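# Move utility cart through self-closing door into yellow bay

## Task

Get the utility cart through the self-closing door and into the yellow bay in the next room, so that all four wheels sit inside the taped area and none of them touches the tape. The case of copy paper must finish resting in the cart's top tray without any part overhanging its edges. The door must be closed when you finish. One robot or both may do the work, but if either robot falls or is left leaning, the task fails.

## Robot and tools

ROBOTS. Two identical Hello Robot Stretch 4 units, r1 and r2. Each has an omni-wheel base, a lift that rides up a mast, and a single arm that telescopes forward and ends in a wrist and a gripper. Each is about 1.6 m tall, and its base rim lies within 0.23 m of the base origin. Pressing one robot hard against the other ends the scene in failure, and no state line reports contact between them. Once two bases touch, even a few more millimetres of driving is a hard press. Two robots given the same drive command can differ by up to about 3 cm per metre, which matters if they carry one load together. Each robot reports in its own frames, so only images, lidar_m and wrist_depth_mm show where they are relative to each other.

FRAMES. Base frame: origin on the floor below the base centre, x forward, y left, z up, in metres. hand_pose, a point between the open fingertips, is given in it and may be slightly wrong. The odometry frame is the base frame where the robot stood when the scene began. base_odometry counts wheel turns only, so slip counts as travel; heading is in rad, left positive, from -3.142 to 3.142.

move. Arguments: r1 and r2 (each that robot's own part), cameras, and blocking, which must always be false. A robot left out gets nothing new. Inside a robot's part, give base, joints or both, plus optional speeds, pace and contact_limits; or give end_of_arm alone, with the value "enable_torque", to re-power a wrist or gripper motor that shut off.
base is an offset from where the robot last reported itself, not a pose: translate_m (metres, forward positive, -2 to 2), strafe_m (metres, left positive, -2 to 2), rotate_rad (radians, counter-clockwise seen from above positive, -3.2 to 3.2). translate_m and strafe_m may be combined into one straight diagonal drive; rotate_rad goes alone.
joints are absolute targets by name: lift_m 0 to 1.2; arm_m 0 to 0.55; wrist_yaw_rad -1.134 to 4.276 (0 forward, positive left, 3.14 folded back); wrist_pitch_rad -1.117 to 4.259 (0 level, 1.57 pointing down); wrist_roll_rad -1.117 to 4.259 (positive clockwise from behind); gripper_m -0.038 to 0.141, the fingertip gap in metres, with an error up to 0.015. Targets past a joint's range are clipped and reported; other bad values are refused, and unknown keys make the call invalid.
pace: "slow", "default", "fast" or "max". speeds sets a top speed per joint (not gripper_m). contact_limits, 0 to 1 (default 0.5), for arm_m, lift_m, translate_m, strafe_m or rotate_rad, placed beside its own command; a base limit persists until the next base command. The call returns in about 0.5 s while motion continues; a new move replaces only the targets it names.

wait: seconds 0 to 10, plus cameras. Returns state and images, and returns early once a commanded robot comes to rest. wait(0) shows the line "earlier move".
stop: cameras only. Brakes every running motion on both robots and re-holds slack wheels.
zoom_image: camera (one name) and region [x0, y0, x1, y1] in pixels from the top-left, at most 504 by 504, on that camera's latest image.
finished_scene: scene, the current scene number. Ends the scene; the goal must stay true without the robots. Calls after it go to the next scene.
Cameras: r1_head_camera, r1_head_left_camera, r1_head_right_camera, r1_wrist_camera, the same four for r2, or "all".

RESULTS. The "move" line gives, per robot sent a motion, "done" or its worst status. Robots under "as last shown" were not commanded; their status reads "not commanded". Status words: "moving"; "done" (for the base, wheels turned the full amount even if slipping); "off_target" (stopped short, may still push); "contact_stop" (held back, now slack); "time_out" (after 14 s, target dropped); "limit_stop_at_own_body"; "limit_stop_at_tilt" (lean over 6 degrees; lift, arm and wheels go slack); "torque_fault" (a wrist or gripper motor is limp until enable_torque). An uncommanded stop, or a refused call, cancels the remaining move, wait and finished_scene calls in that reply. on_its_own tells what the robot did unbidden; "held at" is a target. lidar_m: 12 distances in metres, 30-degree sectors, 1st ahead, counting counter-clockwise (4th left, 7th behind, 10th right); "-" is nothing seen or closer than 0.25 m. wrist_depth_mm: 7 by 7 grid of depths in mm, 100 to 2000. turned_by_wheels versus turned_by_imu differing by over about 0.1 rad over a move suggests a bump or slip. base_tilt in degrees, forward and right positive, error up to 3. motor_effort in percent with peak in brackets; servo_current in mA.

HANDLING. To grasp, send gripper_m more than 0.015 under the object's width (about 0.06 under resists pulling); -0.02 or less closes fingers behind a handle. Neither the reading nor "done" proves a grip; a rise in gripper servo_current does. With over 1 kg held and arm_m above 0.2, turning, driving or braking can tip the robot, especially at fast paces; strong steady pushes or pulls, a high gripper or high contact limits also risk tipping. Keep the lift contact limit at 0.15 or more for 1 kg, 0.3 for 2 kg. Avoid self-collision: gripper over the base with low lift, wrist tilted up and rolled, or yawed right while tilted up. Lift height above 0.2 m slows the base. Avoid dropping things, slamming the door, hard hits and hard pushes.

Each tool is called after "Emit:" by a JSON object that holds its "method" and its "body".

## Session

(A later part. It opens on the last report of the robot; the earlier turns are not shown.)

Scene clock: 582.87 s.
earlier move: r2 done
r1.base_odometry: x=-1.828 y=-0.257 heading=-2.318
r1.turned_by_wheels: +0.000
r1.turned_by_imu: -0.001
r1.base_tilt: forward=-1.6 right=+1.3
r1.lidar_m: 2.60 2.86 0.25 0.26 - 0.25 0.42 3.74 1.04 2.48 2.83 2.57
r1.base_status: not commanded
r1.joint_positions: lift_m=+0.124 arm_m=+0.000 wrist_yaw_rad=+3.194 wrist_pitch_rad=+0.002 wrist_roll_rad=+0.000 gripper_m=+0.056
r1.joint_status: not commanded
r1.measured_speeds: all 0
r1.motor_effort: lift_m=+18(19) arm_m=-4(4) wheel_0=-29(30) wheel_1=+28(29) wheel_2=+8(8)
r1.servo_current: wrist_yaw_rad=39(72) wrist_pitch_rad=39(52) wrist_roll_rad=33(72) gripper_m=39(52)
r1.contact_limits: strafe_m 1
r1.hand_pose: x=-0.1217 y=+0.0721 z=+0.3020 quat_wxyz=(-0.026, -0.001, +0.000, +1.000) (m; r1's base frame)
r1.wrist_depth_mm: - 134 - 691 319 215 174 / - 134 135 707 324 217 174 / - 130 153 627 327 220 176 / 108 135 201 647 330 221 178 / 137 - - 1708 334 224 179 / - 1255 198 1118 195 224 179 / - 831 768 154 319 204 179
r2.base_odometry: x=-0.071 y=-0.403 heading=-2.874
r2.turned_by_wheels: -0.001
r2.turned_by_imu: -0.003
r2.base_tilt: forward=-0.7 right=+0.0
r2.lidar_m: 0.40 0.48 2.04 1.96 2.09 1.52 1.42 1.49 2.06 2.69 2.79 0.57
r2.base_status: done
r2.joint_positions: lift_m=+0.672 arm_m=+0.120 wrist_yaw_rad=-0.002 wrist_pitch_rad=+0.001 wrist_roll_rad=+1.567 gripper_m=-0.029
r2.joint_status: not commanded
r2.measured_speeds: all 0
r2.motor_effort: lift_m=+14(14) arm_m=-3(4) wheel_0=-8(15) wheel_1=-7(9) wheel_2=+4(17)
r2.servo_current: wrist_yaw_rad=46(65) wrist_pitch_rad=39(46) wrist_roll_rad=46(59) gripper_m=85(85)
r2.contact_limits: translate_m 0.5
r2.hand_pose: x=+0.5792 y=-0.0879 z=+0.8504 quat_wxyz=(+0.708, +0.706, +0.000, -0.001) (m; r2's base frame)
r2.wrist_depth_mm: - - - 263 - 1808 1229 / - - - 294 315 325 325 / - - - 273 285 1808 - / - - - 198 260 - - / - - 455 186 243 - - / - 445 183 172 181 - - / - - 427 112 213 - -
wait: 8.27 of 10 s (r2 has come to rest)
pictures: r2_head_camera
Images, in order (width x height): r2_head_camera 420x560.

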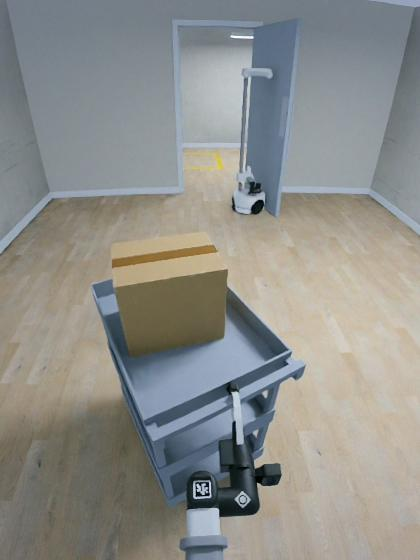

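Emit:
{"method": "move", "body": {"blocking": false, "r2": {"base":{"translate_m":-0.95,"strafe_m":0.1},"pace":"slow","contact_limits":{"translate_m":0.5}}, "cameras": []}}

Emit:
{"method": "wait", "body": {"seconds": 10, "cameras": []}}

Emit:
{"method": "wait", "body": {"seconds": 3, "cameras": ["r2_head_camera"]}}

Scene clock: 589.57 s.
move: r2 moving
r1: as last shown
r1.turned_by_imu: +0.000
r1.lidar_m: 2.61 2.88 0.25 0.27 - 0.25 0.39 3.71 1.00 2.48 2.85 2.60
r1.motor_effort: lift_m=+19(19) arm_m=-4(4) wheel_0=-30(30) wheel_1=+28(28) wheel_2=+8(8)
r1.servo_current: wrist_yaw_rad=46(65) wrist_pitch_rad=39(46) wrist_roll_rad=46(59) gripper_m=46(46)
r1.contact_limits: strafe_m 1
r1.wrist_depth_mm: - 134 - 691 319 214 173 / - 134 135 707 322 217 175 / - 130 154 621 329 220 176 / 108 135 202 647 330 222 178 / 137 - - 1756 334 224 179 / - 1255 198 1098 194 224 179 / - 831 759 154 317 204 179
r2.base_odometry: x=-0.059 y=-0.401 heading=-2.875
r2.turned_by_wheels: -0.001
r2.turned_by_imu: +0.000
r2.base_tilt: forward=-0.6 right=+0.1
r2.lidar_m: 0.40 0.48 2.02 1.95 2.07 1.46 1.44 1.45 2.03 2.70 2.80 0.54
r2.base_status: translate_m moving; strafe_m moving
r2.joint_positions: lift_m=+0.672 arm_m=+0.120 wrist_yaw_rad=-0.002 wrist_pitch_rad=+0.001 wrist_roll_rad=+1.567 gripper_m=-0.029
r2.joint_status: not commanded
r2.measured_speeds: translate_m=-0.049 strafe_m=+0.005 rotate_rad=+0.000 lift_m=+0.000 arm_m=+0.000 wrist_yaw_rad=+0.000 wrist_pitch_rad=+0.000 wrist_roll_rad=+0.000
r2.motor_effort: lift_m=+14(14) arm_m=-3(4) wheel_0=-13(13) wheel_1=-7(9) wheel_2=+10(11)
r2.servo_current: wrist_yaw_rad=52(52) wrist_pitch_rad=39(52) wrist_roll_rad=46(59) gripper_m=78(78)
r2.contact_limits: translate_m 0.5
r2.hand_pose: x=+0.5792 y=-0.0879 z=+0.8504 quat_wxyz=(+0.708, +0.706, +0.000, -0.001) (m; r2's base frame)
r2.wrist_depth_mm: - - - 263 - 1808 1229 / - - - 294 315 327 325 / - - - 272 282 1808 - / - - - 198 259 - - / - - 452 184 242 - - / - 449 183 172 181 - - / - - 421 112 213 - -
pictures: none
No camera images: "cameras" was empty.

Scene clock: 599.57 s.
earlier move: r2 moving
r1.base_odometry: x=-1.828 y=-0.257 heading=-2.318
r1.turned_by_wheels: +0.000
r1.turned_by_imu: -0.001
r1.base_tilt: forward=-1.6 right=+1.3
r1.lidar_m: 3.46 2.85 0.25 0.25 - 0.25 0.38 3.74 1.03 2.43 2.82 3.87
r1.base_status: not commanded
r1.joint_positions: lift_m=+0.124 arm_m=+0.000 wrist_yaw_rad=+3.194 wrist_pitch_rad=+0.002 wrist_roll_rad=+0.000 gripper_m=+0.056
r1.joint_status: not commanded
r1.measured_speeds: all 0
r1.motor_effort: lift_m=+18(19) arm_m=-4(4) wheel_0=-29(30) wheel_1=+28(29) wheel_2=+8(8)
r1.servo_current: wrist_yaw_rad=52(78) wrist_pitch_rad=33(52) wrist_roll_rad=59(72) gripper_m=39(52)
r1.contact_limits: strafe_m 1
r1.hand_pose: x=-0.1217 y=+0.0721 z=+0.3020 quat_wxyz=(-0.026, -0.001, +0.000, +1.000) (m; r1's base frame)
r1.wrist_depth_mm: - 134 - 699 319 215 174 / - 134 135 707 324 218 175 / - 130 154 627 329 220 176 / 108 135 202 640 332 221 178 / 138 - - 1661 334 224 178 / - 1255 198 1098 195 224 179 / - 820 768 154 319 204 179
r2.base_odometry: x=+0.871 y=-0.249 heading=-2.875
r2.turned_by_wheels: +0.000
r2.turned_by_imu: -0.003
r2.base_tilt: forward=-0.6 right=+0.1
r2.lidar_m: 0.51 2.73 1.96 1.87 0.76 0.51 0.48 0.52 0.72 1.95 2.88 0.53
r2.base_status: translate_m moving; strafe_m moving
r2.joint_positions: lift_m=+0.672 arm_m=+0.120 wrist_yaw_rad=-0.003 wrist_pitch_rad=+0.001 wrist_roll_rad=+1.567 gripper_m=-0.029
r2.joint_status: not commanded
r2.measured_speeds: translate_m=-0.006 strafe_m=+0.001 rotate_rad=+0.000 lift_m=+0.000 arm_m=+0.000 wrist_yaw_rad=+0.000 wrist_pitch_rad=+0.000 wrist_roll_rad=+0.000
r2.motor_effort: lift_m=+14(14) arm_m=-4(4) wheel_0=-3(16) wheel_1=-5(10) wheel_2=+7(11)
r2.servo_current: wrist_yaw_rad=59(65) wrist_pitch_rad=46(52) wrist_roll_rad=46(65) gripper_m=72(85)
r2.contact_limits: translate_m 0.5
r2.hand_pose: x=+0.5790 y=-0.0884 z=+0.8504 quat_wxyz=(+0.708, +0.706, -0.001, -0.001) (m; r2's base frame)
r2.wrist_depth_mm: - - - 165 222 1808 1281 / - - - 167 224 1921 - / - - 433 169 227 - - / - 449 442 170 230 - - / - - 466 172 231 - - / - - 185 174 181 - - / - - 508 112 235 1863 535
wait: 10.00 s; no rest
pictures: none
No camera images: "cameras" was empty.

Scene clock: 599.90 s.
earlier move: r2 done
r1.base_odometry: x=-1.828 y=-0.257 heading=-2.318
r1.turned_by_wheels: +0.000
r1.turned_by_imu: +0.000
r1.base_tilt: forward=-1.6 right=+1.3
r1.lidar_m: 3.48 2.85 0.25 0.25 - 0.25 0.41 3.72 1.05 2.50 2.81 3.85
r1.base_status: not commanded
r1.joint_positions: lift_m=+0.124 arm_m=+0.000 wrist_yaw_rad=+3.194 wrist_pitch_rad=+0.002 wrist_roll_rad=+0.000 gripper_m=+0.056
r1.joint_status: not commanded
r1.measured_speeds: all 0
r1.motor_effort: lift_m=+19(19) arm_m=-4(4) wheel_0=-29(30) wheel_1=+28(29) wheel_2=+8(8)
r1.servo_current: wrist_yaw_rad=72(78) wrist_pitch_rad=46(52) wrist_roll_rad=59(72) gripper_m=46(52)
r1.contact_limits: strafe_m 1
r1.hand_pose: x=-0.1217 y=+0.0721 z=+0.3020 quat_wxyz=(-0.026, -0.001, +0.000, +1.000) (m; r1's base frame)
r1.wrist_depth_mm: - 134 - 691 319 215 173 / - 134 135 707 322 217 174 / - 130 154 627 327 220 176 / 108 135 201 647 332 220 178 / 138 - - 1756 334 224 179 / - 1229 198 1098 194 224 179 / - 831 768 154 317 204 179
r2.base_odometry: x=+0.871 y=-0.249 heading=-2.875
r2.turned_by_wheels: +0.000
r2.turned_by_imu: +0.000
r2.base_tilt: forward=-0.7 right=+0.0
r2.lidar_m: 0.49 2.74 1.94 1.88 0.73 0.53 0.48 0.52 0.72 1.93 2.92 0.53
r2.base_status: done
r2.joint_positions: lift_m=+0.672 arm_m=+0.120 wrist_yaw_rad=-0.003 wrist_pitch_rad=+0.001 wrist_roll_rad=+1.567 gripper_m=-0.029
r2.joint_status: not commanded
r2.measured_speeds: all 0
r2.motor_effort: lift_m=+14(14) arm_m=-3(4) wheel_0=-6(16) wheel_1=-5(10) wheel_2=+6(11)
r2.servo_current: wrist_yaw_rad=46(65) wrist_pitch_rad=39(52) wrist_roll_rad=46(65) gripper_m=72(85)
r2.contact_limits: translate_m 0.5
r2.hand_pose: x=+0.5790 y=-0.0884 z=+0.8504 quat_wxyz=(+0.708, +0.706, -0.001, -0.001) (m; r2's base frame)
r2.wrist_depth_mm: - - - 165 221 1808 1308 / - - - 167 224 1983 - / - - 433 169 225 - - / - 452 445 170 229 - - / - - 466 172 231 - - / - - 185 174 181 - - / - - 512 112 236 1863 535
wait: 0.33 of 3 s (r2 has come to rest)
pictures: r2_head_camera
Images, in order (width x height): r2_head_camera 420x560.

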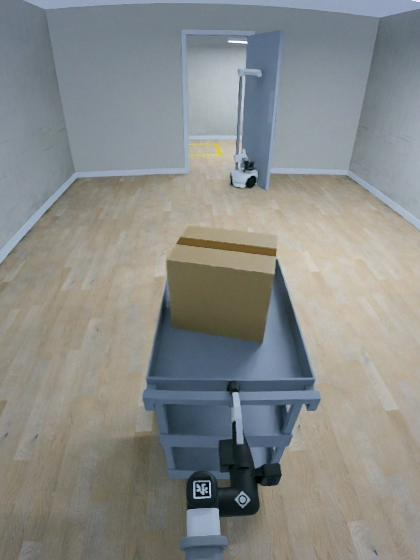

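Emit:
{"method": "move", "body": {"blocking": false, "r2": {"base":{"translate_m":0.6,"strafe_m":0.0},"pace":"slow","contact_limits":{"translate_m":0.5}}, "cameras": []}}

Emit:
{"method": "wait", "body": {"seconds": 10, "cameras": ["r2_head_camera"]}}

Scene clock: 606.83 s.
move: r2 moving
r1: as last shown
r1.lidar_m: 3.48 2.85 0.25 0.25 - 0.25 0.42 3.73 1.01 2.49 2.80 3.88
r1.motor_effort: lift_m=+18(19) arm_m=-4(4) wheel_0=-30(30) wheel_1=+29(29) wheel_2=+8(8)
r1.servo_current: wrist_yaw_rad=46(72) wrist_pitch_rad=39(46) wrist_roll_rad=46(65) gripper_m=46(46)
r1.contact_limits: strafe_m 1
r1.wrist_depth_mm: - 134 - 691 319 215 173 / - 134 135 699 324 218 175 / - 130 154 627 329 220 176 / 108 135 201 647 330 221 178 / 138 - - 1708 334 223 179 / - 1255 198 1098 195 224 179 / - 820 759 154 317 204 179
r2.base_odometry: x=+0.860 y=-0.252 heading=-2.875
r2.turned_by_wheels: +0.000
r2.turned_by_imu: +0.000
r2.base_tilt: forward=-0.7 right=+0.1
r2.lidar_m: 0.52 2.76 1.99 1.89 0.74 0.55 0.50 0.54 0.75 1.95 2.92 0.53
r2.base_status: translate_m moving; strafe_m moving
r2.joint_positions: lift_m=+0.672 arm_m=+0.120 wrist_yaw_rad=-0.003 wrist_pitch_rad=+0.001 wrist_roll_rad=+1.567 gripper_m=-0.029
r2.joint_status: not commanded
r2.measured_speeds: translate_m=+0.048 strafe_m=+0.000 rotate_rad=+0.000 lift_m=+0.000 arm_m=+0.000 wrist_yaw_rad=+0.000 wrist_pitch_rad=+0.000 wrist_roll_rad=+0.000
r2.motor_effort: lift_m=+14(14) arm_m=-3(4) wheel_0=+5(9) wheel_1=+7(7) wheel_2=-13(14)
r2.servo_current: wrist_yaw_rad=59(59) wrist_pitch_rad=46(46) wrist_roll_rad=39(65) gripper_m=85(85)
r2.contact_limits: translate_m 0.5
r2.hand_pose: x=+0.5790 y=-0.0884 z=+0.8504 quat_wxyz=(+0.708, +0.706, -0.001, -0.001) (m; r2's base frame)
r2.wrist_depth_mm: - - - 166 224 1756 1281 / - - - 167 225 1983 - / - - 433 169 226 - - / - 455 445 170 229 - - / - - 462 172 232 - - / - - 185 173 180 - - / - - 504 112 234 1863 544
pictures: none
No camera images: "cameras" was empty.

Scene clock: 613.63 s.
earlier move: r2 done
r1.base_odometry: x=-1.828 y=-0.257 heading=-2.318
r1.turned_by_wheels: +0.000
r1.turned_by_imu: +0.000
r1.base_tilt: forward=-1.6 right=+1.3
r1.lidar_m: 2.88 2.85 0.25 0.28 - 0.25 0.40 3.76 1.04 2.47 2.84 2.96
r1.base_status: not commanded
r1.joint_positions: lift_m=+0.124 arm_m=+0.000 wrist_yaw_rad=+3.194 wrist_pitch_rad=+0.002 wrist_roll_rad=+0.000 gripper_m=+0.056
r1.joint_status: not commanded
r1.measured_speeds: all 0
r1.motor_effort: lift_m=+19(19) arm_m=-4(4) wheel_0=-29(30) wheel_1=+28(29) wheel_2=+8(8)
r1.servo_current: wrist_yaw_rad=59(72) wrist_pitch_rad=52(59) wrist_roll_rad=46(72) gripper_m=46(52)
r1.contact_limits: strafe_m 1
r1.hand_pose: x=-0.1217 y=+0.0721 z=+0.3020 quat_wxyz=(-0.026, -0.001, +0.000, +1.000) (m; r1's base frame)
r1.wrist_depth_mm: - 134 - 691 319 215 173 / - 134 135 715 324 218 175 / - 130 154 627 329 220 176 / 108 135 202 647 332 220 178 / 138 - - 1708 334 224 179 / - 1255 198 1098 195 224 179 / - 820 759 154 317 204 179
r2.base_odometry: x=+0.293 y=-0.407 heading=-2.874
r2.turned_by_wheels: +0.001
r2.turned_by_imu: +0.003
r2.base_tilt: forward=-0.7 right=+0.0
r2.lidar_m: 0.47 0.51 1.95 1.87 1.61 1.17 1.07 1.13 1.51 2.80 2.90 0.56
r2.base_status: done
r2.joint_positions: lift_m=+0.672 arm_m=+0.120 wrist_yaw_rad=+0.002 wrist_pitch_rad=+0.001 wrist_roll_rad=+1.567 gripper_m=-0.029
r2.joint_status: not commanded
r2.measured_speeds: all 0
r2.motor_effort: lift_m=+14(14) arm_m=+4(4) wheel_0=+8(15) wheel_1=+5(9) wheel_2=-4(17)
r2.servo_current: wrist_yaw_rad=52(65) wrist_pitch_rad=39(52) wrist_roll_rad=59(65) gripper_m=78(85)
r2.contact_limits: translate_m 0.5
r2.hand_pose: x=+0.5795 y=-0.0868 z=+0.8504 quat_wxyz=(+0.708, +0.706, +0.001, +0.001) (m; r2's base frame)
r2.wrist_depth_mm: - - - 181 241 1808 1229 / - - - 179 238 1921 - / - - - 178 236 - - / - 449 449 176 236 - - / - 466 455 175 233 - - / - - 186 173 180 - - / - 492 488 112 229 - -
wait: 6.80 of 10 s (r2 has come to rest)
pictures: r2_head_camera
Images, in order (width x height): r2_head_camera 420x560.

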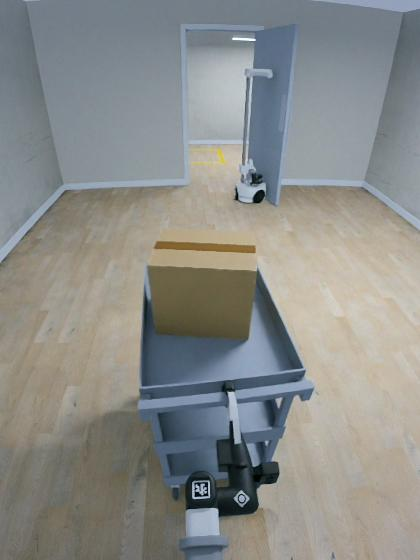

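Emit:
{"method": "move", "body": {"blocking": false, "r2": {"base":{"translate_m":0.45,"strafe_m":0.21},"pace":"slow","contact_limits":{"translate_m":0.5}}, "cameras": []}}

Emit:
{"method": "wait", "body": {"seconds": 10, "cameras": ["r2_head_camera"]}}

Scene clock: 620.23 s.
move: r2 moving
r1: as last shown
r1.base_tilt: forward=-1.5 right=+1.3
r1.lidar_m: 2.89 2.86 0.25 0.26 - 0.25 0.41 3.74 1.01 2.48 2.84 2.96
r1.motor_effort: lift_m=+18(19) arm_m=-4(4) wheel_0=-29(30) wheel_1=+28(29) wheel_2=+8(8)
r1.servo_current: wrist_yaw_rad=33(59) wrist_pitch_rad=39(46) wrist_roll_rad=46(59) gripper_m=39(46)
r1.contact_limits: strafe_m 1
r1.wrist_depth_mm: - 134 - 691 319 215 173 / - 134 135 707 324 218 174 / - 130 154 634 329 220 176 / 108 135 201 640 332 221 178 / 137 - - 1708 334 223 179 / - 1229 198 1098 195 224 179 / - 820 768 154 317 205 180
r2.base_odometry: x=+0.282 y=-0.416 heading=-2.874
r2.turned_by_wheels: +0.000
r2.turned_by_imu: +0.001
r2.base_tilt: forward=-0.7 right=+0.0
r2.lidar_m: 0.47 0.51 1.94 1.86 1.62 1.17 1.10 1.15 1.57 2.80 2.92 0.53
r2.base_status: translate_m moving; strafe_m moving
r2.joint_positions: lift_m=+0.672 arm_m=+0.120 wrist_yaw_rad=+0.002 wrist_pitch_rad=+0.001 wrist_roll_rad=+1.567 gripper_m=-0.029
r2.joint_status: not commanded
r2.measured_speeds: translate_m=+0.048 strafe_m=+0.023 rotate_rad=-0.003 lift_m=+0.000 arm_m=+0.000 wrist_yaw_rad=+0.000 wrist_pitch_rad=+0.000 wrist_roll_rad=+0.000
r2.motor_effort: lift_m=+14(14) arm_m=+4(4) wheel_0=+2(13) wheel_1=+8(10) wheel_2=-11(11)
r2.servo_current: wrist_yaw_rad=52(65) wrist_pitch_rad=39(52) wrist_roll_rad=52(59) gripper_m=72(78)
r2.contact_limits: translate_m 0.5
r2.hand_pose: x=+0.5795 y=-0.0868 z=+0.8504 quat_wxyz=(+0.708, +0.706, +0.001, +0.001) (m; r2's base frame)
r2.wrist_depth_mm: - - - 181 240 1808 1229 / - - - 179 239 1983 - / - - - 177 238 - - / - 449 449 176 236 - - / - 462 452 175 233 - - / - - 186 173 181 - - / - 480 480 112 229 - -
pictures: none
No camera images: "cameras" was empty.

Scene clock: 625.90 s.
earlier move: r2 done
r1.base_odometry: x=-1.828 y=-0.257 heading=-2.318
r1.turned_by_wheels: +0.000
r1.turned_by_imu: +0.000
r1.base_tilt: forward=-1.6 right=+1.3
r1.lidar_m: 2.51 2.85 0.25 0.25 - 0.25 0.41 3.74 1.04 2.45 2.87 2.53
r1.base_status: not commanded
r1.joint_positions: lift_m=+0.124 arm_m=+0.000 wrist_yaw_rad=+3.194 wrist_pitch_rad=+0.002 wrist_roll_rad=+0.000 gripper_m=+0.056
r1.joint_status: not commanded
r1.measured_speeds: all 0
r1.motor_effort: lift_m=+18(19) arm_m=-4(4) wheel_0=-30(30) wheel_1=+28(29) wheel_2=+8(8)
r1.servo_current: wrist_yaw_rad=59(65) wrist_pitch_rad=39(46) wrist_roll_rad=52(72) gripper_m=39(46)
r1.contact_limits: strafe_m 1
r1.hand_pose: x=-0.1217 y=+0.0721 z=+0.3020 quat_wxyz=(-0.026, -0.001, +0.000, +1.000) (m; r1's base frame)
r1.wrist_depth_mm: - 134 - 691 319 214 174 / - 134 135 707 324 218 175 / - 130 154 627 329 220 176 / 108 135 202 647 330 220 178 / 138 - - 1708 334 223 179 / - 1255 198 1098 195 224 179 / - 820 768 154 319 204 180
r2.base_odometry: x=-0.086 y=-0.729 heading=-2.875
r2.turned_by_wheels: -0.001
r2.turned_by_imu: -0.003
r2.base_tilt: forward=-0.7 right=+0.1
r2.lidar_m: 0.55 2.51 1.74 1.64 1.76 1.60 1.53 1.60 2.18 2.99 3.07 0.47
r2.base_status: done
r2.joint_positions: lift_m=+0.672 arm_m=+0.120 wrist_yaw_rad=-0.005 wrist_pitch_rad=+0.001 wrist_roll_rad=+1.567 gripper_m=-0.029
r2.joint_status: not commanded
r2.measured_speeds: all 0
r2.motor_effort: lift_m=+14(14) arm_m=+4(4) wheel_0=+1(13) wheel_1=+3(10) wheel_2=-9(14)
r2.servo_current: wrist_yaw_rad=52(65) wrist_pitch_rad=39(52) wrist_roll_rad=52(65) gripper_m=72(85)
r2.contact_limits: translate_m 0.5
r2.hand_pose: x=+0.5788 y=-0.0890 z=+0.8504 quat_wxyz=(+0.708, +0.706, -0.002, -0.002) (m; r2's base frame)
r2.wrist_depth_mm: - - - 133 187 - - / - 402 392 190 195 - - / - 427 421 147 204 - - / - 477 462 153 214 - - / - - 504 162 227 768 - / - - 183 172 180 1863 517 / - - - 112 249 1863 469
wait: 5.67 of 10 s (r2 has come to rest)
pictures: r2_head_camera
Images, in order (width x height): r2_head_camera 420x560.

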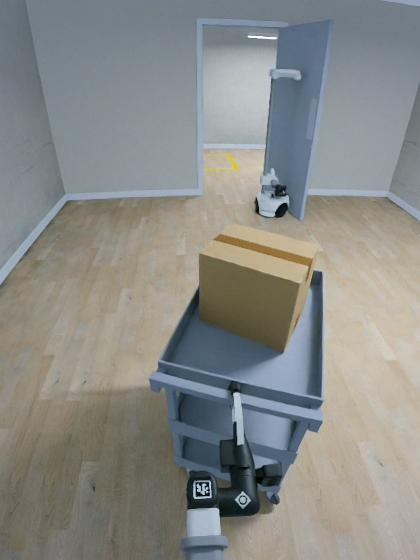

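Emit:
{"method": "move", "body": {"blocking": false, "r2": {"base":{"translate_m":0.35,"strafe_m":-0.2},"pace":"slow","contact_limits":{"translate_m":0.5}}, "cameras": []}}

Emit:
{"method": "wait", "body": {"seconds": 10, "cameras": ["r2_head_camera"]}}

Scene clock: 632.80 s.
move: r2 moving
r1: as last shown
r1.lidar_m: 2.53 2.87 0.25 0.25 - 0.25 0.40 3.73 1.01 2.48 2.84 2.48
r1.motor_effort: lift_m=+19(19) arm_m=-4(4) wheel_0=-29(30) wheel_1=+28(28) wheel_2=+8(8)
r1.servo_current: wrist_yaw_rad=46(59) wrist_pitch_rad=46(46) wrist_roll_rad=33(59) gripper_m=46(46)
r1.contact_limits: strafe_m 1
r1.wrist_depth_mm: - 134 - 691 319 215 173 / - 134 135 699 324 218 175 / - 130 154 627 329 220 176 / 108 135 201 647 330 221 178 / 138 - - 1756 334 223 179 / - 1281 198 1118 194 224 179 / - 820 768 154 317 204 180
r2.base_odometry: x=-0.100 y=-0.725 heading=-2.874
r2.turned_by_wheels: +0.000
r2.turned_by_imu: +0.001
r2.base_tilt: forward=-0.7 right=+0.1
r2.lidar_m: 0.54 2.48 1.74 1.65 1.75 1.62 1.56 1.61 2.21 2.98 3.09 0.49
r2.base_status: translate_m moving; strafe_m moving
r2.joint_positions: lift_m=+0.672 arm_m=+0.120 wrist_yaw_rad=-0.005 wrist_pitch_rad=+0.001 wrist_roll_rad=+1.567 gripper_m=-0.029
r2.joint_status: not commanded
r2.measured_speeds: translate_m=+0.049 strafe_m=-0.027 rotate_rad=+0.006 lift_m=+0.000 arm_m=+0.000 wrist_yaw_rad=+0.017 wrist_pitch_rad=+0.000 wrist_roll_rad=+0.000
r2.motor_effort: lift_m=+14(14) arm_m=+4(4) wheel_0=+9(10) wheel_1=+4(4) wheel_2=-12(14)
r2.servo_current: wrist_yaw_rad=46(59) wrist_pitch_rad=39(39) wrist_roll_rad=39(59) gripper_m=72(85)
r2.contact_limits: translate_m 0.5
r2.hand_pose: x=+0.5789 y=-0.0888 z=+0.8504 quat_wxyz=(+0.708, +0.706, -0.002, -0.002) (m; r2's base frame)
r2.wrist_depth_mm: - - - 179 181 - - / - 397 392 137 191 - - / - 424 418 144 202 - - / - 480 462 151 213 - - / - - 508 159 225 750 - / - - 185 170 179 1708 512 / - - - 112 250 1863 466
pictures: none
No camera images: "cameras" was empty.

Scene clock: 637.47 s.
earlier move: r2 done
r1.base_odometry: x=-1.828 y=-0.257 heading=-2.318
r1.turned_by_wheels: +0.000
r1.turned_by_imu: +0.000
r1.base_tilt: forward=-1.6 right=+1.3
r1.lidar_m: 2.13 2.85 0.25 0.27 - 0.25 0.38 3.72 1.01 2.46 2.82 2.12
r1.base_status: not commanded
r1.joint_positions: lift_m=+0.124 arm_m=+0.000 wrist_yaw_rad=+3.194 wrist_pitch_rad=+0.002 wrist_roll_rad=+0.000 gripper_m=+0.056
r1.joint_status: not commanded
r1.measured_speeds: all 0
r1.motor_effort: lift_m=+19(19) arm_m=-4(4) wheel_0=-29(30) wheel_1=+28(29) wheel_2=+8(8)
r1.servo_current: wrist_yaw_rad=46(72) wrist_pitch_rad=33(52) wrist_roll_rad=46(65) gripper_m=46(52)
r1.contact_limits: strafe_m 1
r1.hand_pose: x=-0.1217 y=+0.0721 z=+0.3020 quat_wxyz=(-0.026, -0.001, +0.000, +1.000) (m; r1's base frame)
r1.wrist_depth_mm: - 134 - 699 320 214 173 / - 134 135 715 322 217 174 / - 130 154 627 329 220 176 / 108 135 202 647 332 221 178 / 137 - - 1756 334 224 179 / - 1255 198 1098 194 224 179 / - 820 768 154 317 205 179
r2.base_odometry: x=-0.476 y=-0.628 heading=-2.874
r2.turned_by_wheels: +0.000
r2.turned_by_imu: +0.005
r2.base_tilt: forward=-0.7 right=+0.0
r2.lidar_m: 0.48 0.57 1.97 1.86 1.91 2.00 1.88 1.96 2.69 2.80 2.91 0.50
r2.base_status: done
r2.joint_positions: lift_m=+0.672 arm_m=+0.120 wrist_yaw_rad=+0.005 wrist_pitch_rad=+0.001 wrist_roll_rad=+1.567 gripper_m=-0.029
r2.joint_status: not commanded
r2.measured_speeds: all 0
r2.motor_effort: lift_m=+14(14) arm_m=+4(4) wheel_0=+8(20) wheel_1=+6(8) wheel_2=-3(14)
r2.servo_current: wrist_yaw_rad=52(65) wrist_pitch_rad=39(46) wrist_roll_rad=46(65) gripper_m=78(85)
r2.contact_limits: translate_m 0.5
r2.hand_pose: x=+0.5797 y=-0.0861 z=+0.8504 quat_wxyz=(+0.708, +0.706, +0.002, +0.001) (m; r2's base frame)
r2.wrist_depth_mm: - - - 208 209 1863 - / - - - 158 213 - - / - 430 427 160 219 - - / - 459 442 222 224 - - / - - 473 168 229 - - / - - 186 172 181 691 - / - - - 112 238 1921 512
wait: 4.67 of 10 s (r2 has come to rest)
pictures: r2_head_camera
Images, in order (width x height): r2_head_camera 420x560.

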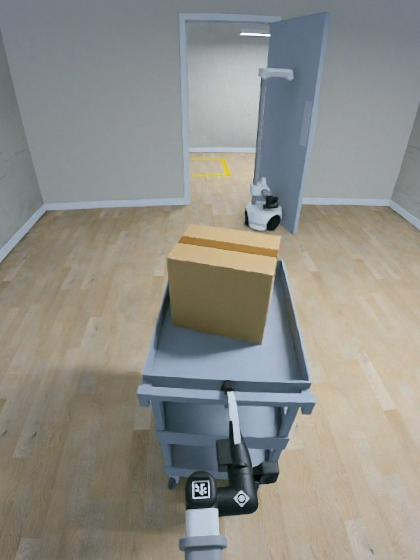

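Emit:
{"method": "wait", "body": {"seconds": 0.1, "cameras": ["r1_head_right_camera","r1_head_camera","r2_head_camera"]}}

Emit:
{"method": "zoom_image", "body": {"camera": "r2_head_camera", "region": [170, 130, 330, 250]}}

Scene clock: 654.13 s.
r1.base_odometry: x=-1.828 y=-0.257 heading=-2.318
r1.turned_by_wheels: +0.000
r1.turned_by_imu: +0.000
r1.base_tilt: forward=-1.6 right=+1.3
r1.lidar_m: 2.11 2.84 0.25 0.26 - 0.25 0.38 3.72 1.01 2.46 2.84 2.14
r1.base_status: not commanded
r1.joint_positions: lift_m=+0.124 arm_m=+0.000 wrist_yaw_rad=+3.194 wrist_pitch_rad=+0.002 wrist_roll_rad=+0.000 gripper_m=+0.056
r1.joint_status: not commanded
r1.measured_speeds: all 0
r1.motor_effort: lift_m=+19(19) arm_m=-4(4) wheel_0=-29(30) wheel_1=+28(29) wheel_2=+8(8)
r1.servo_current: wrist_yaw_rad=52(72) wrist_pitch_rad=39(52) wrist_roll_rad=59(65) gripper_m=39(52)
r1.contact_limits: strafe_m 1
r1.hand_pose: x=-0.1217 y=+0.0721 z=+0.3020 quat_wxyz=(-0.026, -0.001, +0.000, +1.000) (m; r1's base frame)
r1.wrist_depth_mm: - 134 - 691 319 215 173 / - 134 135 707 324 217 175 / - 130 154 627 327 220 176 / 108 135 202 647 330 221 178 / 138 - - 1756 334 223 179 / - 1229 198 1098 194 224 180 / - 831 768 154 319 204 179
r2.base_odometry: x=-0.476 y=-0.628 heading=-2.874
r2.turned_by_wheels: +0.000
r2.turned_by_imu: +0.000
r2.base_tilt: forward=-0.6 right=+0.1
r2.lidar_m: 0.50 0.54 1.94 1.85 1.96 1.98 1.88 1.97 2.71 2.79 2.91 0.52
r2.base_status: done
r2.joint_positions: lift_m=+0.672 arm_m=+0.120 wrist_yaw_rad=+0.005 wrist_pitch_rad=+0.001 wrist_roll_rad=+1.567 gripper_m=-0.029
r2.joint_status: not commanded
r2.measured_speeds: all 0
r2.motor_effort: lift_m=+14(14) arm_m=+4(4) wheel_0=+8(20) wheel_1=+6(8) wheel_2=-3(14)
r2.servo_current: wrist_yaw_rad=59(65) wrist_pitch_rad=39(46) wrist_roll_rad=39(65) gripper_m=72(85)
r2.contact_limits: translate_m 0.5
r2.hand_pose: x=+0.5797 y=-0.0861 z=+0.8504 quat_wxyz=(+0.708, +0.706, +0.002, +0.001) (m; r2's base frame)
r2.wrist_depth_mm: - - - 208 210 1808 - / - - - 158 214 - - / - 433 427 161 220 - - / - 459 445 223 223 - - / - - 473 168 229 - - / - - 186 172 181 699 - / - - - 112 239 1863 517
wait: 0.10 s; at rest from the start
pictures: r1_head_camera, r1_head_right_camera, r2_head_camera
Images, in order (width x height): r1_head_camera 420x560, r1_head_right_camera 420x672, r2_head_camera 420x560.

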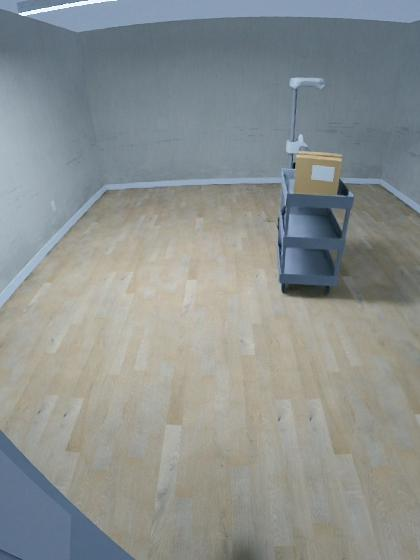

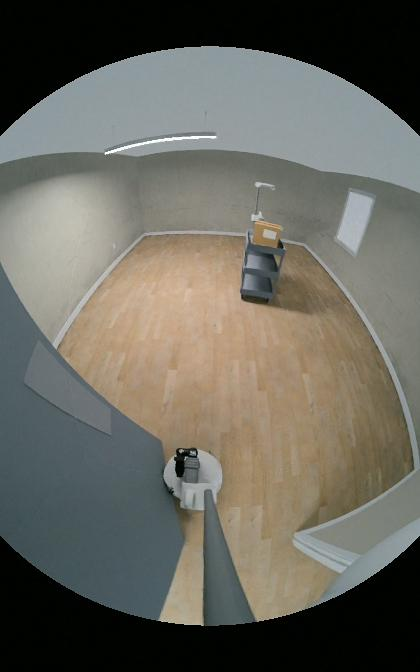

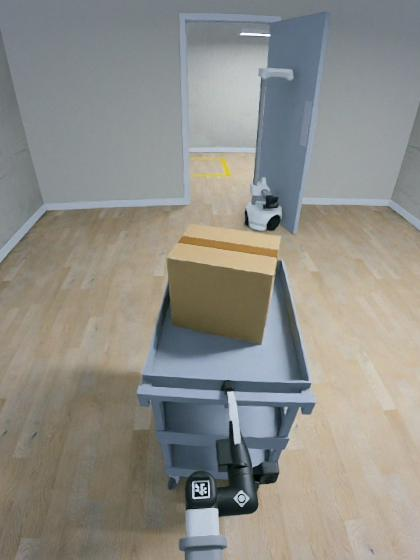

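Scaled by 3.150 from the camera's 420x560 image, which has a finer 1200x1600 frame.

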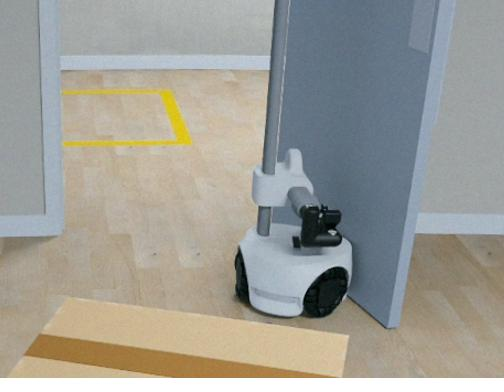

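Emit:
{"method": "move", "body": {"blocking": false, "r2": {"base":{"translate_m":0.4,"strafe_m":0.06},"pace":"slow","contact_limits":{"translate_m":0.5}}, "cameras": []}}

Emit:
{"method": "wait", "body": {"seconds": 10, "cameras": ["r2_head_camera"]}}

Scene clock: 662.77 s.
move: r2 moving
r1: as last shown
r1.lidar_m: 2.12 2.88 0.25 0.27 - 0.25 0.43 3.72 1.03 2.49 2.85 2.14
r1.motor_effort: lift_m=+19(19) arm_m=-4(4) wheel_0=-29(29) wheel_1=+28(28) wheel_2=+8(8)
r1.servo_current: wrist_yaw_rad=52(59) wrist_pitch_rad=39(46) wrist_roll_rad=46(59) gripper_m=46(46)
r1.contact_limits: strafe_m 1
r1.wrist_depth_mm: - 134 - 683 319 214 174 / - 134 135 707 324 218 175 / - 130 154 627 327 220 176 / 108 135 202 647 330 221 178 / 138 - - 1661 336 224 179 / - 1255 198 1118 194 224 179 / - 820 768 154 319 204 180
r2.base_odometry: x=-0.487 y=-0.633 heading=-2.873
r2.turned_by_wheels: +0.000
r2.turned_by_imu: +0.001
r2.base_tilt: forward=-0.7 right=+0.1
r2.lidar_m: 0.50 2.75 2.00 1.84 1.95 1.99 1.90 2.00 2.69 2.80 2.91 0.50
r2.base_status: translate_m moving; strafe_m moving
r2.joint_positions: lift_m=+0.672 arm_m=+0.120 wrist_yaw_rad=+0.003 wrist_pitch_rad=+0.001 wrist_roll_rad=+1.567 gripper_m=-0.029
r2.joint_status: not commanded
r2.measured_speeds: translate_m=+0.049 strafe_m=+0.008 rotate_rad=-0.001 lift_m=+0.000 arm_m=+0.000 wrist_yaw_rad=-0.018 wrist_pitch_rad=+0.000 wrist_roll_rad=+0.000
r2.motor_effort: lift_m=+14(14) arm_m=+4(4) wheel_0=+8(11) wheel_1=+8(10) wheel_2=-13(13)
r2.servo_current: wrist_yaw_rad=52(65) wrist_pitch_rad=39(46) wrist_roll_rad=46(59) gripper_m=78(85)
r2.contact_limits: translate_m 0.5
r2.hand_pose: x=+0.5796 y=-0.0865 z=+0.8504 quat_wxyz=(+0.708, +0.706, +0.001, +0.001) (m; r2's base frame)
r2.wrist_depth_mm: - - - 156 212 1863 - / - - - 159 216 - - / - 430 424 162 220 - - / - 455 445 165 224 - - / - - 469 168 229 - - / - - 185 172 182 750 - / - - - 112 238 1863 508
pictures: none
No camera images: "cameras" was empty.

Scene clock: 667.57 s.
earlier move: r2 done
r1.base_odometry: x=-1.828 y=-0.257 heading=-2.318
r1.turned_by_wheels: +0.000
r1.turned_by_imu: +0.000
r1.base_tilt: forward=-1.6 right=+1.3
r1.lidar_m: 1.78 2.87 0.25 0.25 - 0.25 0.42 3.68 1.01 2.47 2.84 1.76
r1.base_status: not commanded
r1.joint_positions: lift_m=+0.124 arm_m=+0.000 wrist_yaw_rad=+3.194 wrist_pitch_rad=+0.002 wrist_roll_rad=+0.000 gripper_m=+0.056
r1.joint_status: not commanded
r1.measured_speeds: all 0
r1.motor_effort: lift_m=+18(19) arm_m=-4(4) wheel_0=-29(30) wheel_1=+28(29) wheel_2=+8(8)
r1.servo_current: wrist_yaw_rad=39(72) wrist_pitch_rad=46(52) wrist_roll_rad=52(65) gripper_m=39(46)
r1.contact_limits: strafe_m 1
r1.hand_pose: x=-0.1217 y=+0.0721 z=+0.3020 quat_wxyz=(-0.026, -0.001, +0.000, +1.000) (m; r1's base frame)
r1.wrist_depth_mm: - 135 - 691 319 214 173 / - 134 135 707 324 218 175 / - 130 154 627 327 220 176 / 108 135 201 647 332 221 178 / 138 - - 1756 334 224 179 / - 1229 198 1118 194 224 179 / - 820 768 154 319 204 180
r2.base_odometry: x=-0.846 y=-0.792 heading=-2.874
r2.turned_by_wheels: -0.001
r2.turned_by_imu: -0.003
r2.base_tilt: forward=-0.7 right=+0.1
r2.lidar_m: 0.50 2.70 1.94 1.79 1.85 2.40 2.30 2.38 2.98 2.83 2.94 0.49
r2.base_status: done
r2.joint_positions: lift_m=+0.672 arm_m=+0.120 wrist_yaw_rad=-0.006 wrist_pitch_rad=+0.001 wrist_roll_rad=+1.567 gripper_m=-0.029
r2.joint_status: not commanded
r2.measured_speeds: all 0
r2.motor_effort: lift_m=+14(14) arm_m=+4(4) wheel_0=+1(11) wheel_1=+4(10) wheel_2=-10(16)
r2.servo_current: wrist_yaw_rad=46(65) wrist_pitch_rad=39(52) wrist_roll_rad=52(59) gripper_m=78(85)
r2.contact_limits: translate_m 0.5
r2.hand_pose: x=+0.5788 y=-0.0891 z=+0.8504 quat_wxyz=(+0.708, +0.706, -0.002, -0.002) (m; r2's base frame)
r2.wrist_depth_mm: - - - 143 198 - - / - - 469 148 204 - - / - 430 421 154 212 - - / - 466 452 216 220 - - / - - 488 165 228 798 - / - - 184 171 180 1576 564 / - - - 112 245 1983 484
wait: 4.80 of 10 s (r2 has come to rest)
pictures: r2_head_camera
Images, in order (width x height): r2_head_camera 420x560.

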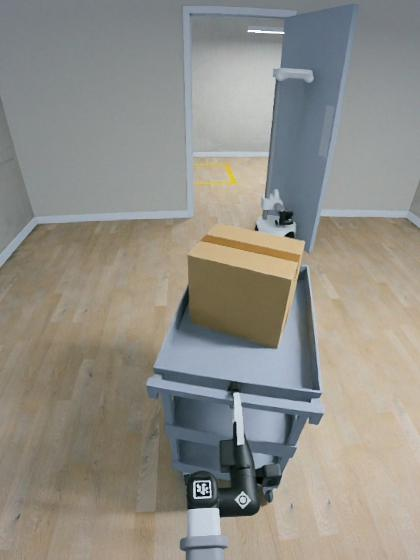

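Emit:
{"method": "move", "body": {"blocking": false, "r2": {"base":{"translate_m":0.4,"strafe_m":-0.14},"pace":"slow","contact_limits":{"translate_m":0.5}}, "cameras": []}}

Emit:
{"method": "wait", "body": {"seconds": 10, "cameras": ["r2_head_camera","r1_head_right_camera"]}}

Emit:
{"method": "zoom_image", "body": {"camera": "r2_head_camera", "region": [150, 130, 330, 310]}}

Scene clock: 677.33 s.
move: r2 moving
r1: as last shown
r1.lidar_m: 1.75 2.90 0.25 0.25 - 0.25 0.43 3.73 1.03 2.48 2.84 1.75
r1.motor_effort: lift_m=+19(19) arm_m=-4(4) wheel_0=-29(30) wheel_1=+28(29) wheel_2=+8(8)
r1.servo_current: wrist_yaw_rad=46(65) wrist_pitch_rad=39(46) wrist_roll_rad=52(65) gripper_m=39(46)
r1.contact_limits: strafe_m 1
r1.wrist_depth_mm: - 135 - 691 319 214 173 / - 134 135 707 325 217 174 / - 130 154 621 329 220 176 / 108 135 202 640 330 220 178 / 138 - - 1708 334 223 179 / - 1255 198 1118 194 224 179 / - 831 759 154 317 204 179
r2.base_odometry: x=-0.859 y=-0.791 heading=-2.874
r2.turned_by_wheels: +0.000
r2.turned_by_imu: +0.001
r2.base_tilt: forward=-0.7 right=+0.1
r2.lidar_m: 0.52 2.65 1.95 1.82 1.88 2.38 2.26 2.35 2.98 2.84 2.97 0.50
r2.base_status: translate_m moving; strafe_m moving
r2.joint_positions: lift_m=+0.672 arm_m=+0.120 wrist_yaw_rad=-0.006 wrist_pitch_rad=+0.001 wrist_roll_rad=+1.567 gripper_m=-0.029
r2.joint_status: not commanded
r2.measured_speeds: translate_m=+0.048 strafe_m=-0.016 rotate_rad=+0.001 lift_m=+0.000 arm_m=+0.000 wrist_yaw_rad=+0.000 wrist_pitch_rad=+0.000 wrist_roll_rad=+0.000
r2.motor_effort: lift_m=+14(14) arm_m=+4(4) wheel_0=+10(10) wheel_1=+5(7) wheel_2=-14(16)
r2.servo_current: wrist_yaw_rad=59(65) wrist_pitch_rad=33(39) wrist_roll_rad=46(59) gripper_m=85(85)
r2.contact_limits: translate_m 0.5
r2.hand_pose: x=+0.5788 y=-0.0891 z=+0.8504 quat_wxyz=(+0.708, +0.706, -0.002, -0.002) (m; r2's base frame)
r2.wrist_depth_mm: - - - 143 196 - - / - - 455 147 202 - - / - 424 418 152 211 - - / - 469 452 215 218 - - / - - 492 164 228 768 - / - - 185 171 180 1708 559 / - - - 112 245 - 480
pictures: none
No camera images: "cameras" was empty.

Scene clock: 682.30 s.
earlier move: r2 done
r1.base_odometry: x=-1.828 y=-0.257 heading=-2.318
r1.turned_by_wheels: +0.000
r1.turned_by_imu: +0.000
r1.base_tilt: forward=-1.6 right=+1.3
r1.lidar_m: 1.33 2.86 0.25 0.25 - 0.25 0.41 3.72 1.04 2.45 2.84 1.34
r1.base_status: not commanded
r1.joint_positions: lift_m=+0.124 arm_m=+0.000 wrist_yaw_rad=+3.194 wrist_pitch_rad=+0.002 wrist_roll_rad=+0.000 gripper_m=+0.056
r1.joint_status: not commanded
r1.measured_speeds: all 0
r1.motor_effort: lift_m=+19(19) arm_m=-4(4) wheel_0=-29(30) wheel_1=+28(29) wheel_2=+8(8)
r1.servo_current: wrist_yaw_rad=59(72) wrist_pitch_rad=46(52) wrist_roll_rad=52(72) gripper_m=46(52)
r1.contact_limits: strafe_m 1
r1.hand_pose: x=-0.1217 y=+0.0721 z=+0.3020 quat_wxyz=(-0.026, -0.001, +0.000, +1.000) (m; r1's base frame)
r1.wrist_depth_mm: - 134 - 691 320 215 174 / - 134 135 707 324 218 175 / - 130 154 627 327 220 176 / 108 135 202 640 332 221 178 / 138 - - 1708 334 224 179 / - 1255 198 1098 195 224 179 / - 820 768 154 317 204 180
r2.base_odometry: x=-1.268 y=-0.763 heading=-2.873
r2.turned_by_wheels: +0.001
r2.turned_by_imu: +0.005
r2.base_tilt: forward=-0.7 right=+0.1
r2.lidar_m: 0.50 0.54 2.08 1.97 2.01 2.80 2.68 2.81 2.84 2.69 2.80 0.52
r2.base_status: done
r2.joint_positions: lift_m=+0.672 arm_m=+0.120 wrist_yaw_rad=+0.004 wrist_pitch_rad=+0.001 wrist_roll_rad=+1.567 gripper_m=-0.029
r2.joint_status: not commanded
r2.measured_speeds: all 0
r2.motor_effort: lift_m=+14(14) arm_m=+4(4) wheel_0=+7(16) wheel_1=+7(9) wheel_2=-3(16)
r2.servo_current: wrist_yaw_rad=52(65) wrist_pitch_rad=39(46) wrist_roll_rad=39(65) gripper_m=85(85)
r2.contact_limits: translate_m 0.5
r2.hand_pose: x=+0.5796 y=-0.0862 z=+0.8504 quat_wxyz=(+0.708, +0.706, +0.002, +0.001) (m; r2's base frame)
r2.wrist_depth_mm: - - - 207 208 1708 - / - - - 157 213 - - / - 433 424 160 218 - - / - 459 442 221 223 - - / - - 473 168 229 - - / - - 186 172 180 723 - / - - - 112 239 1863 508
wait: 4.97 of 10 s (r2 has come to rest)
pictures: r1_head_right_camera, r2_head_camera
Images, in order (width x height): r1_head_right_camera 420x672, r2_head_camera 420x560.

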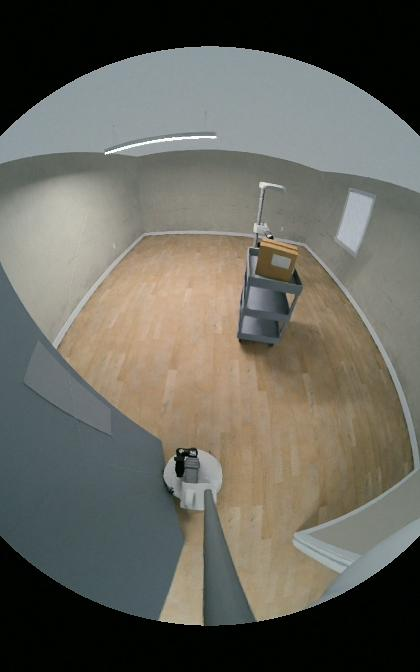

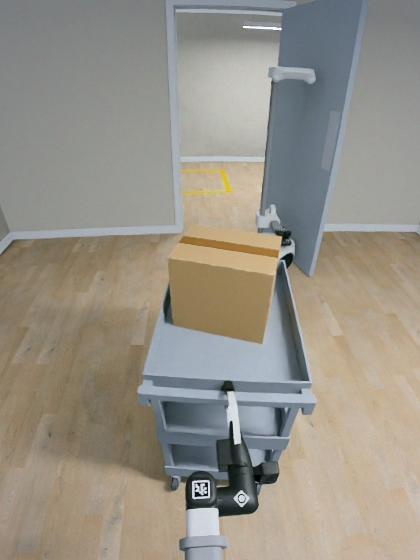

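Scaled by 2.800 from the camera's 420x560 image, which has a finer 1200x1600 frame.

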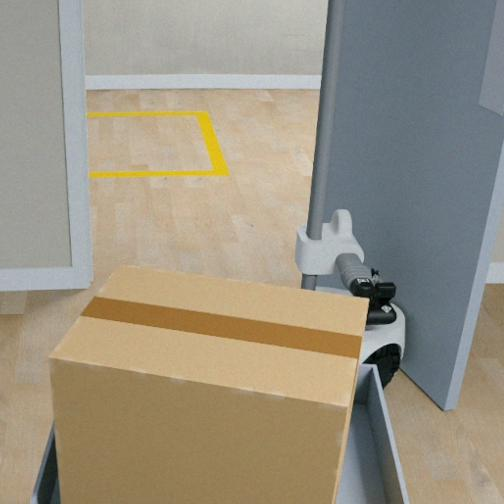

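Emit:
{"method": "move", "body": {"blocking": false, "r1": {"base":{"strafe_m":0.15},"pace":"slow","contact_limits":{"strafe_m":1}}, "cameras": []}}

Emit:
{"method": "wait", "body": {"seconds": 5, "cameras": ["r2_head_camera","r1_head_right_camera"]}}

Emit:
{"method": "zoom_image", "body": {"camera": "r2_head_camera", "region": [150, 130, 330, 310]}}

Scene clock: 704.73 s.
move: r1 moving
r1.base_odometry: x=-1.818 y=-0.267 heading=-2.318
r1.turned_by_wheels: +0.000
r1.turned_by_imu: +0.001
r1.base_tilt: forward=-1.6 right=+1.3
r1.lidar_m: 1.36 2.84 0.25 0.25 - 0.25 0.38 3.74 1.02 2.50 2.85 1.33
r1.base_status: strafe_m moving
r1.joint_positions: lift_m=+0.124 arm_m=+0.000 wrist_yaw_rad=+3.194 wrist_pitch_rad=+0.002 wrist_roll_rad=+0.000 gripper_m=+0.056
r1.joint_status: not commanded
r1.measured_speeds: translate_m=+0.002 strafe_m=+0.056 rotate_rad=-0.013 lift_m=+0.000 arm_m=+0.000 wrist_yaw_rad=+0.000 wrist_pitch_rad=+0.000 wrist_roll_rad=+0.000
r1.motor_effort: lift_m=+18(19) arm_m=-4(4) wheel_0=-32(33) wheel_1=+28(32) wheel_2=+8(8)
r1.servo_current: wrist_yaw_rad=52(65) wrist_pitch_rad=46(52) wrist_roll_rad=52(59) gripper_m=46(46)
r1.contact_limits: strafe_m 1
r1.hand_pose: x=-0.1217 y=+0.0721 z=+0.3020 quat_wxyz=(-0.026, -0.001, +0.000, +1.000) (m; r1's base frame)
r1.wrist_depth_mm: - 134 - 699 319 215 173 / - 134 135 707 324 218 175 / - 130 154 627 329 220 176 / 108 135 202 654 332 221 177 / 137 - - 1756 334 223 179 / - 1229 198 1098 195 225 179 / - 820 768 154 319 204 180
r2: as last shown
r2.turned_by_wheels: +0.000
r2.turned_by_imu: +0.000
r2.base_tilt: forward=-0.7 right=+0.0
r2.lidar_m: 0.52 0.54 2.06 1.99 2.02 2.81 2.69 2.79 2.83 2.70 2.82 0.49
r2.motor_effort: lift_m=+14(14) arm_m=+4(4) wheel_0=+7(8) wheel_1=+7(7) wheel_2=-3(3)
r2.servo_current: wrist_yaw_rad=46(65) wrist_pitch_rad=39(39) wrist_roll_rad=52(59) gripper_m=72(78)
r2.contact_limits: translate_m 0.5
r2.wrist_depth_mm: - - - 207 208 1661 - / - - - 157 213 - - / - 433 424 160 219 - - / - 455 445 221 223 - - / - - 473 168 229 - - / - - 186 172 180 741 - / - - - 112 238 1863 512
pictures: none
No camera images: "cameras" was empty.

Scene clock: 706.87 s.
earlier move: r1 done
r1.base_odometry: x=-1.719 y=-0.358 heading=-2.318
r1.turned_by_wheels: +0.000
r1.turned_by_imu: +0.000
r1.base_tilt: forward=-1.6 right=+1.3
r1.lidar_m: 1.34 2.86 0.25 0.25 - 0.25 0.40 3.73 1.05 2.48 2.81 1.33
r1.base_status: done
r1.joint_positions: lift_m=+0.124 arm_m=+0.000 wrist_yaw_rad=+3.194 wrist_pitch_rad=+0.002 wrist_roll_rad=+0.000 gripper_m=+0.056
r1.joint_status: not commanded
r1.measured_speeds: all 0
r1.motor_effort: lift_m=+19(19) arm_m=-4(4) wheel_0=-28(34) wheel_1=+30(34) wheel_2=+8(10)
r1.servo_current: wrist_yaw_rad=39(72) wrist_pitch_rad=39(52) wrist_roll_rad=59(65) gripper_m=39(46)
r1.contact_limits: strafe_m 1
r1.hand_pose: x=-0.1217 y=+0.0721 z=+0.3020 quat_wxyz=(-0.026, -0.001, +0.000, +1.000) (m; r1's base frame)
r1.wrist_depth_mm: - 134 - 691 319 215 173 / - 134 135 707 325 218 175 / - 130 153 627 329 220 176 / 108 135 202 647 332 221 178 / 138 - - 1756 336 224 179 / - 1255 198 1098 194 224 179 / - 820 768 154 319 204 179
r2.base_odometry: x=-1.268 y=-0.763 heading=-2.873
r2.turned_by_wheels: +0.000
r2.turned_by_imu: +0.000
r2.base_tilt: forward=-0.7 right=+0.0
r2.lidar_m: 0.51 0.56 2.07 1.98 2.05 2.81 2.68 2.80 2.85 2.68 2.81 0.50
r2.base_status: not commanded
r2.joint_positions: lift_m=+0.672 arm_m=+0.120 wrist_yaw_rad=+0.004 wrist_pitch_rad=+0.001 wrist_roll_rad=+1.567 gripper_m=-0.029
r2.joint_status: not commanded
r2.measured_speeds: all 0
r2.motor_effort: lift_m=+14(14) arm_m=+4(4) wheel_0=+7(8) wheel_1=+7(7) wheel_2=-3(3)
r2.servo_current: wrist_yaw_rad=39(65) wrist_pitch_rad=46(46) wrist_roll_rad=59(59) gripper_m=78(78)
r2.contact_limits: translate_m 0.5
r2.hand_pose: x=+0.5796 y=-0.0862 z=+0.8504 quat_wxyz=(+0.708, +0.706, +0.002, +0.001) (m; r2's base frame)
r2.wrist_depth_mm: - - - 207 208 1618 - / - - - 157 213 - - / - 430 421 160 218 - - / - 459 449 221 224 - - / - - 473 168 229 - - / - - 185 171 180 723 - / - - - 112 238 1863 512
wait: 2.13 of 5 s (r1 has come to rest)
pictures: r1_head_right_camera, r2_head_camera
Images, in order (width x height): r1_head_right_camera 420x672, r2_head_camera 420x560.

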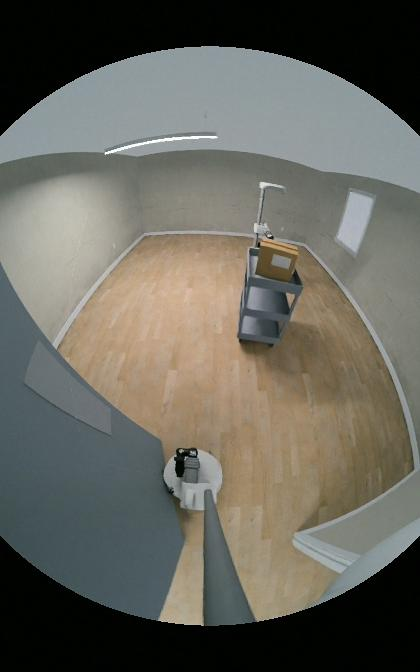

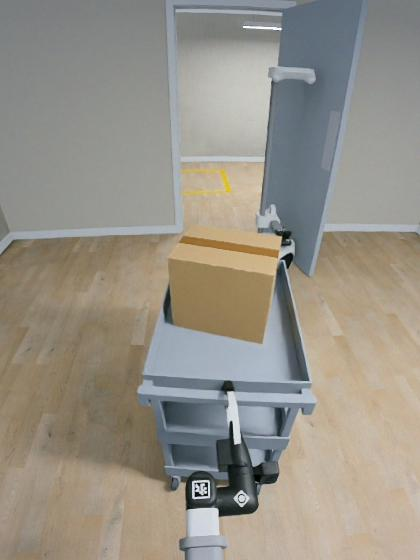

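Scaled by 2.800 from the camera's 420x560 image, which has a finer 1200x1600 frame.

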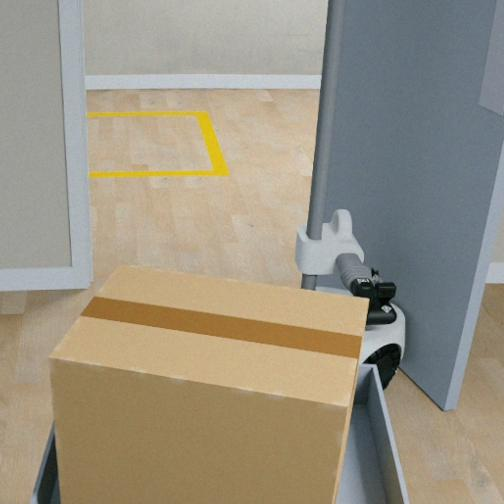

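Emit:
{"method": "move", "body": {"blocking": false, "r1": {"base":{"strafe_m":0.05,"translate_m":0.22},"pace":"slow","contact_limits":{"translate_m":1}}, "cameras": []}}

Emit:
{"method": "wait", "body": {"seconds": 5, "cameras": ["r2_head_camera","r1_head_right_camera"]}}

Emit:
{"method": "zoom_image", "body": {"camera": "r2_head_camera", "region": [150, 130, 330, 310]}}

Scene clock: 721.20 s.
move: r1 moving
r1.base_odometry: x=-1.725 y=-0.370 heading=-2.316
r1.turned_by_wheels: +0.001
r1.turned_by_imu: +0.002
r1.base_tilt: forward=-1.6 right=+1.3
r1.lidar_m: 1.35 2.86 0.25 - - 0.25 0.39 3.73 1.03 2.55 2.83 1.32
r1.base_status: translate_m moving; strafe_m moving
r1.joint_positions: lift_m=+0.124 arm_m=+0.000 wrist_yaw_rad=+3.194 wrist_pitch_rad=+0.002 wrist_roll_rad=+0.000 gripper_m=+0.056
r1.joint_status: not commanded
r1.measured_speeds: translate_m=+0.049 strafe_m=+0.013 rotate_rad=-0.004 lift_m=+0.000 arm_m=+0.000 wrist_yaw_rad=+0.000 wrist_pitch_rad=+0.000 wrist_roll_rad=+0.000
r1.motor_effort: lift_m=+18(19) arm_m=-4(4) wheel_0=-10(29) wheel_1=+27(37) wheel_2=-1(6)
r1.servo_current: wrist_yaw_rad=46(72) wrist_pitch_rad=46(46) wrist_roll_rad=59(59) gripper_m=39(39)
r1.contact_limits: translate_m 1
r1.hand_pose: x=-0.1217 y=+0.0721 z=+0.3020 quat_wxyz=(-0.026, -0.001, +0.000, +1.000) (m; r1's base frame)
r1.wrist_depth_mm: - 134 - 699 319 214 173 / - 134 135 723 324 218 175 / - 130 154 508 329 220 176 / 108 135 202 647 334 221 178 / 138 - - 1708 336 223 179 / - 1255 198 1098 195 224 179 / - 831 768 154 319 205 179
r2: as last shown
r2.base_tilt: forward=-0.7 right=+0.1
r2.lidar_m: 0.49 0.55 2.08 1.98 2.04 2.80 2.69 2.79 2.83 2.70 2.81 0.51
r2.motor_effort: lift_m=+14(14) arm_m=+4(4) wheel_0=+7(7) wheel_1=+7(7) wheel_2=-3(3)
r2.servo_current: wrist_yaw_rad=46(59) wrist_pitch_rad=39(39) wrist_roll_rad=46(52) gripper_m=72(78)
r2.contact_limits: translate_m 0.5
r2.wrist_depth_mm: - - - 207 208 1708 - / - - - 157 213 - - / - 430 427 160 218 - - / - 455 445 221 223 - - / - - 477 168 229 - - / - - 186 172 180 732 - / - - - 112 239 1808 512
pictures: none
No camera images: "cameras" was empty.

Scene clock: 724.20 s.
earlier move: r1 done
r1.base_odometry: x=-1.832 y=-0.554 heading=-2.317
r1.turned_by_wheels: -0.001
r1.turned_by_imu: +0.000
r1.base_tilt: forward=-1.6 right=+1.3
r1.lidar_m: 4.94 2.78 2.02 1.95 - 0.25 0.43 1.22 1.21 2.78 2.90 1.15
r1.base_status: done
r1.joint_positions: lift_m=+0.124 arm_m=+0.000 wrist_yaw_rad=+3.194 wrist_pitch_rad=+0.002 wrist_roll_rad=+0.000 gripper_m=+0.056
r1.joint_status: not commanded
r1.measured_speeds: all 0
r1.motor_effort: lift_m=+19(19) arm_m=-4(4) wheel_0=+2(29) wheel_1=+8(37) wheel_2=-2(6)
r1.servo_current: wrist_yaw_rad=33(72) wrist_pitch_rad=46(46) wrist_roll_rad=46(65) gripper_m=46(52)
r1.contact_limits: translate_m 1
r1.hand_pose: x=-0.1217 y=+0.0721 z=+0.3020 quat_wxyz=(-0.026, -0.001, +0.000, +1.000) (m; r1's base frame)
r1.wrist_depth_mm: - 134 - 878 324 216 173 / - 134 135 512 329 219 175 / - 130 154 517 334 221 176 / 108 135 201 798 340 223 178 / 138 - - 831 342 224 179 / - 1229 198 1098 194 226 179 / - 809 768 153 324 205 180
r2.base_odometry: x=-1.268 y=-0.763 heading=-2.873
r2.turned_by_wheels: +0.000
r2.turned_by_imu: +0.000
r2.base_tilt: forward=-0.6 right=+0.1
r2.lidar_m: 0.50 0.56 2.08 1.98 2.06 2.78 2.69 2.80 2.84 2.70 2.79 0.52
r2.base_status: not commanded
r2.joint_positions: lift_m=+0.672 arm_m=+0.120 wrist_yaw_rad=+0.004 wrist_pitch_rad=+0.001 wrist_roll_rad=+1.567 gripper_m=-0.029
r2.joint_status: not commanded
r2.measured_speeds: all 0
r2.motor_effort: lift_m=+14(14) arm_m=+4(4) wheel_0=+7(8) wheel_1=+7(7) wheel_2=-3(3)
r2.servo_current: wrist_yaw_rad=59(59) wrist_pitch_rad=39(46) wrist_roll_rad=46(59) gripper_m=72(85)
r2.contact_limits: translate_m 0.5
r2.hand_pose: x=+0.5796 y=-0.0862 z=+0.8504 quat_wxyz=(+0.708, +0.706, +0.002, +0.001) (m; r2's base frame)
r2.wrist_depth_mm: - - - 208 210 1661 - / - - - 157 213 - - / - 430 427 160 218 - - / - 455 449 221 223 - - / - - 473 168 228 - - / - - 186 172 180 723 - / - - - 112 239 1808 512
wait: 3.00 of 5 s (r1 has come to rest)
pictures: r1_head_right_camera, r2_head_camera
Images, in order (width x height): r1_head_right_camera 420x672, r2_head_camera 420x560.

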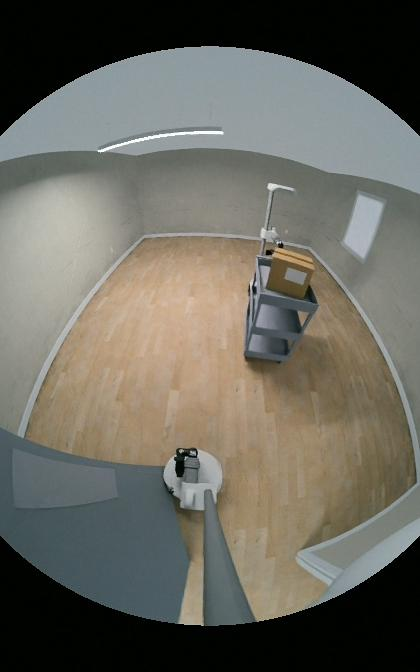

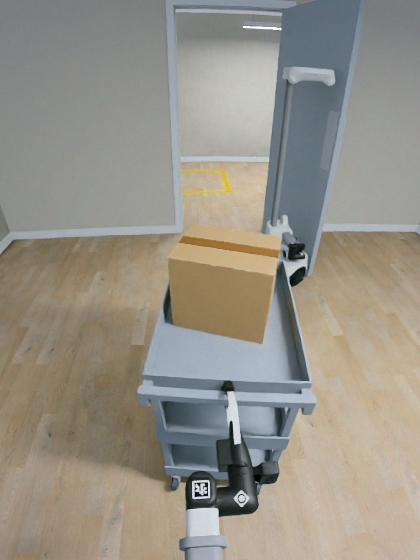

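Scaled by 2.800 from the camera's 420x560 image, which has a finer 1200x1600 frame.

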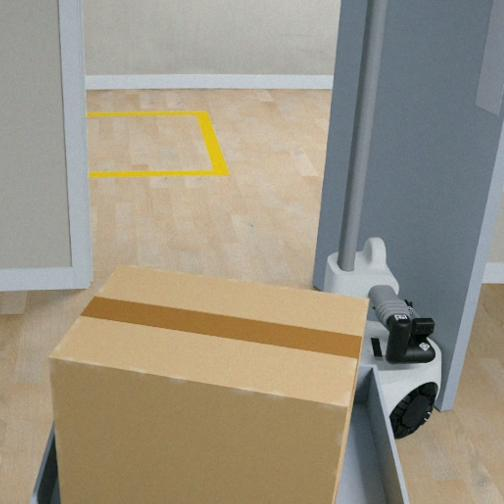

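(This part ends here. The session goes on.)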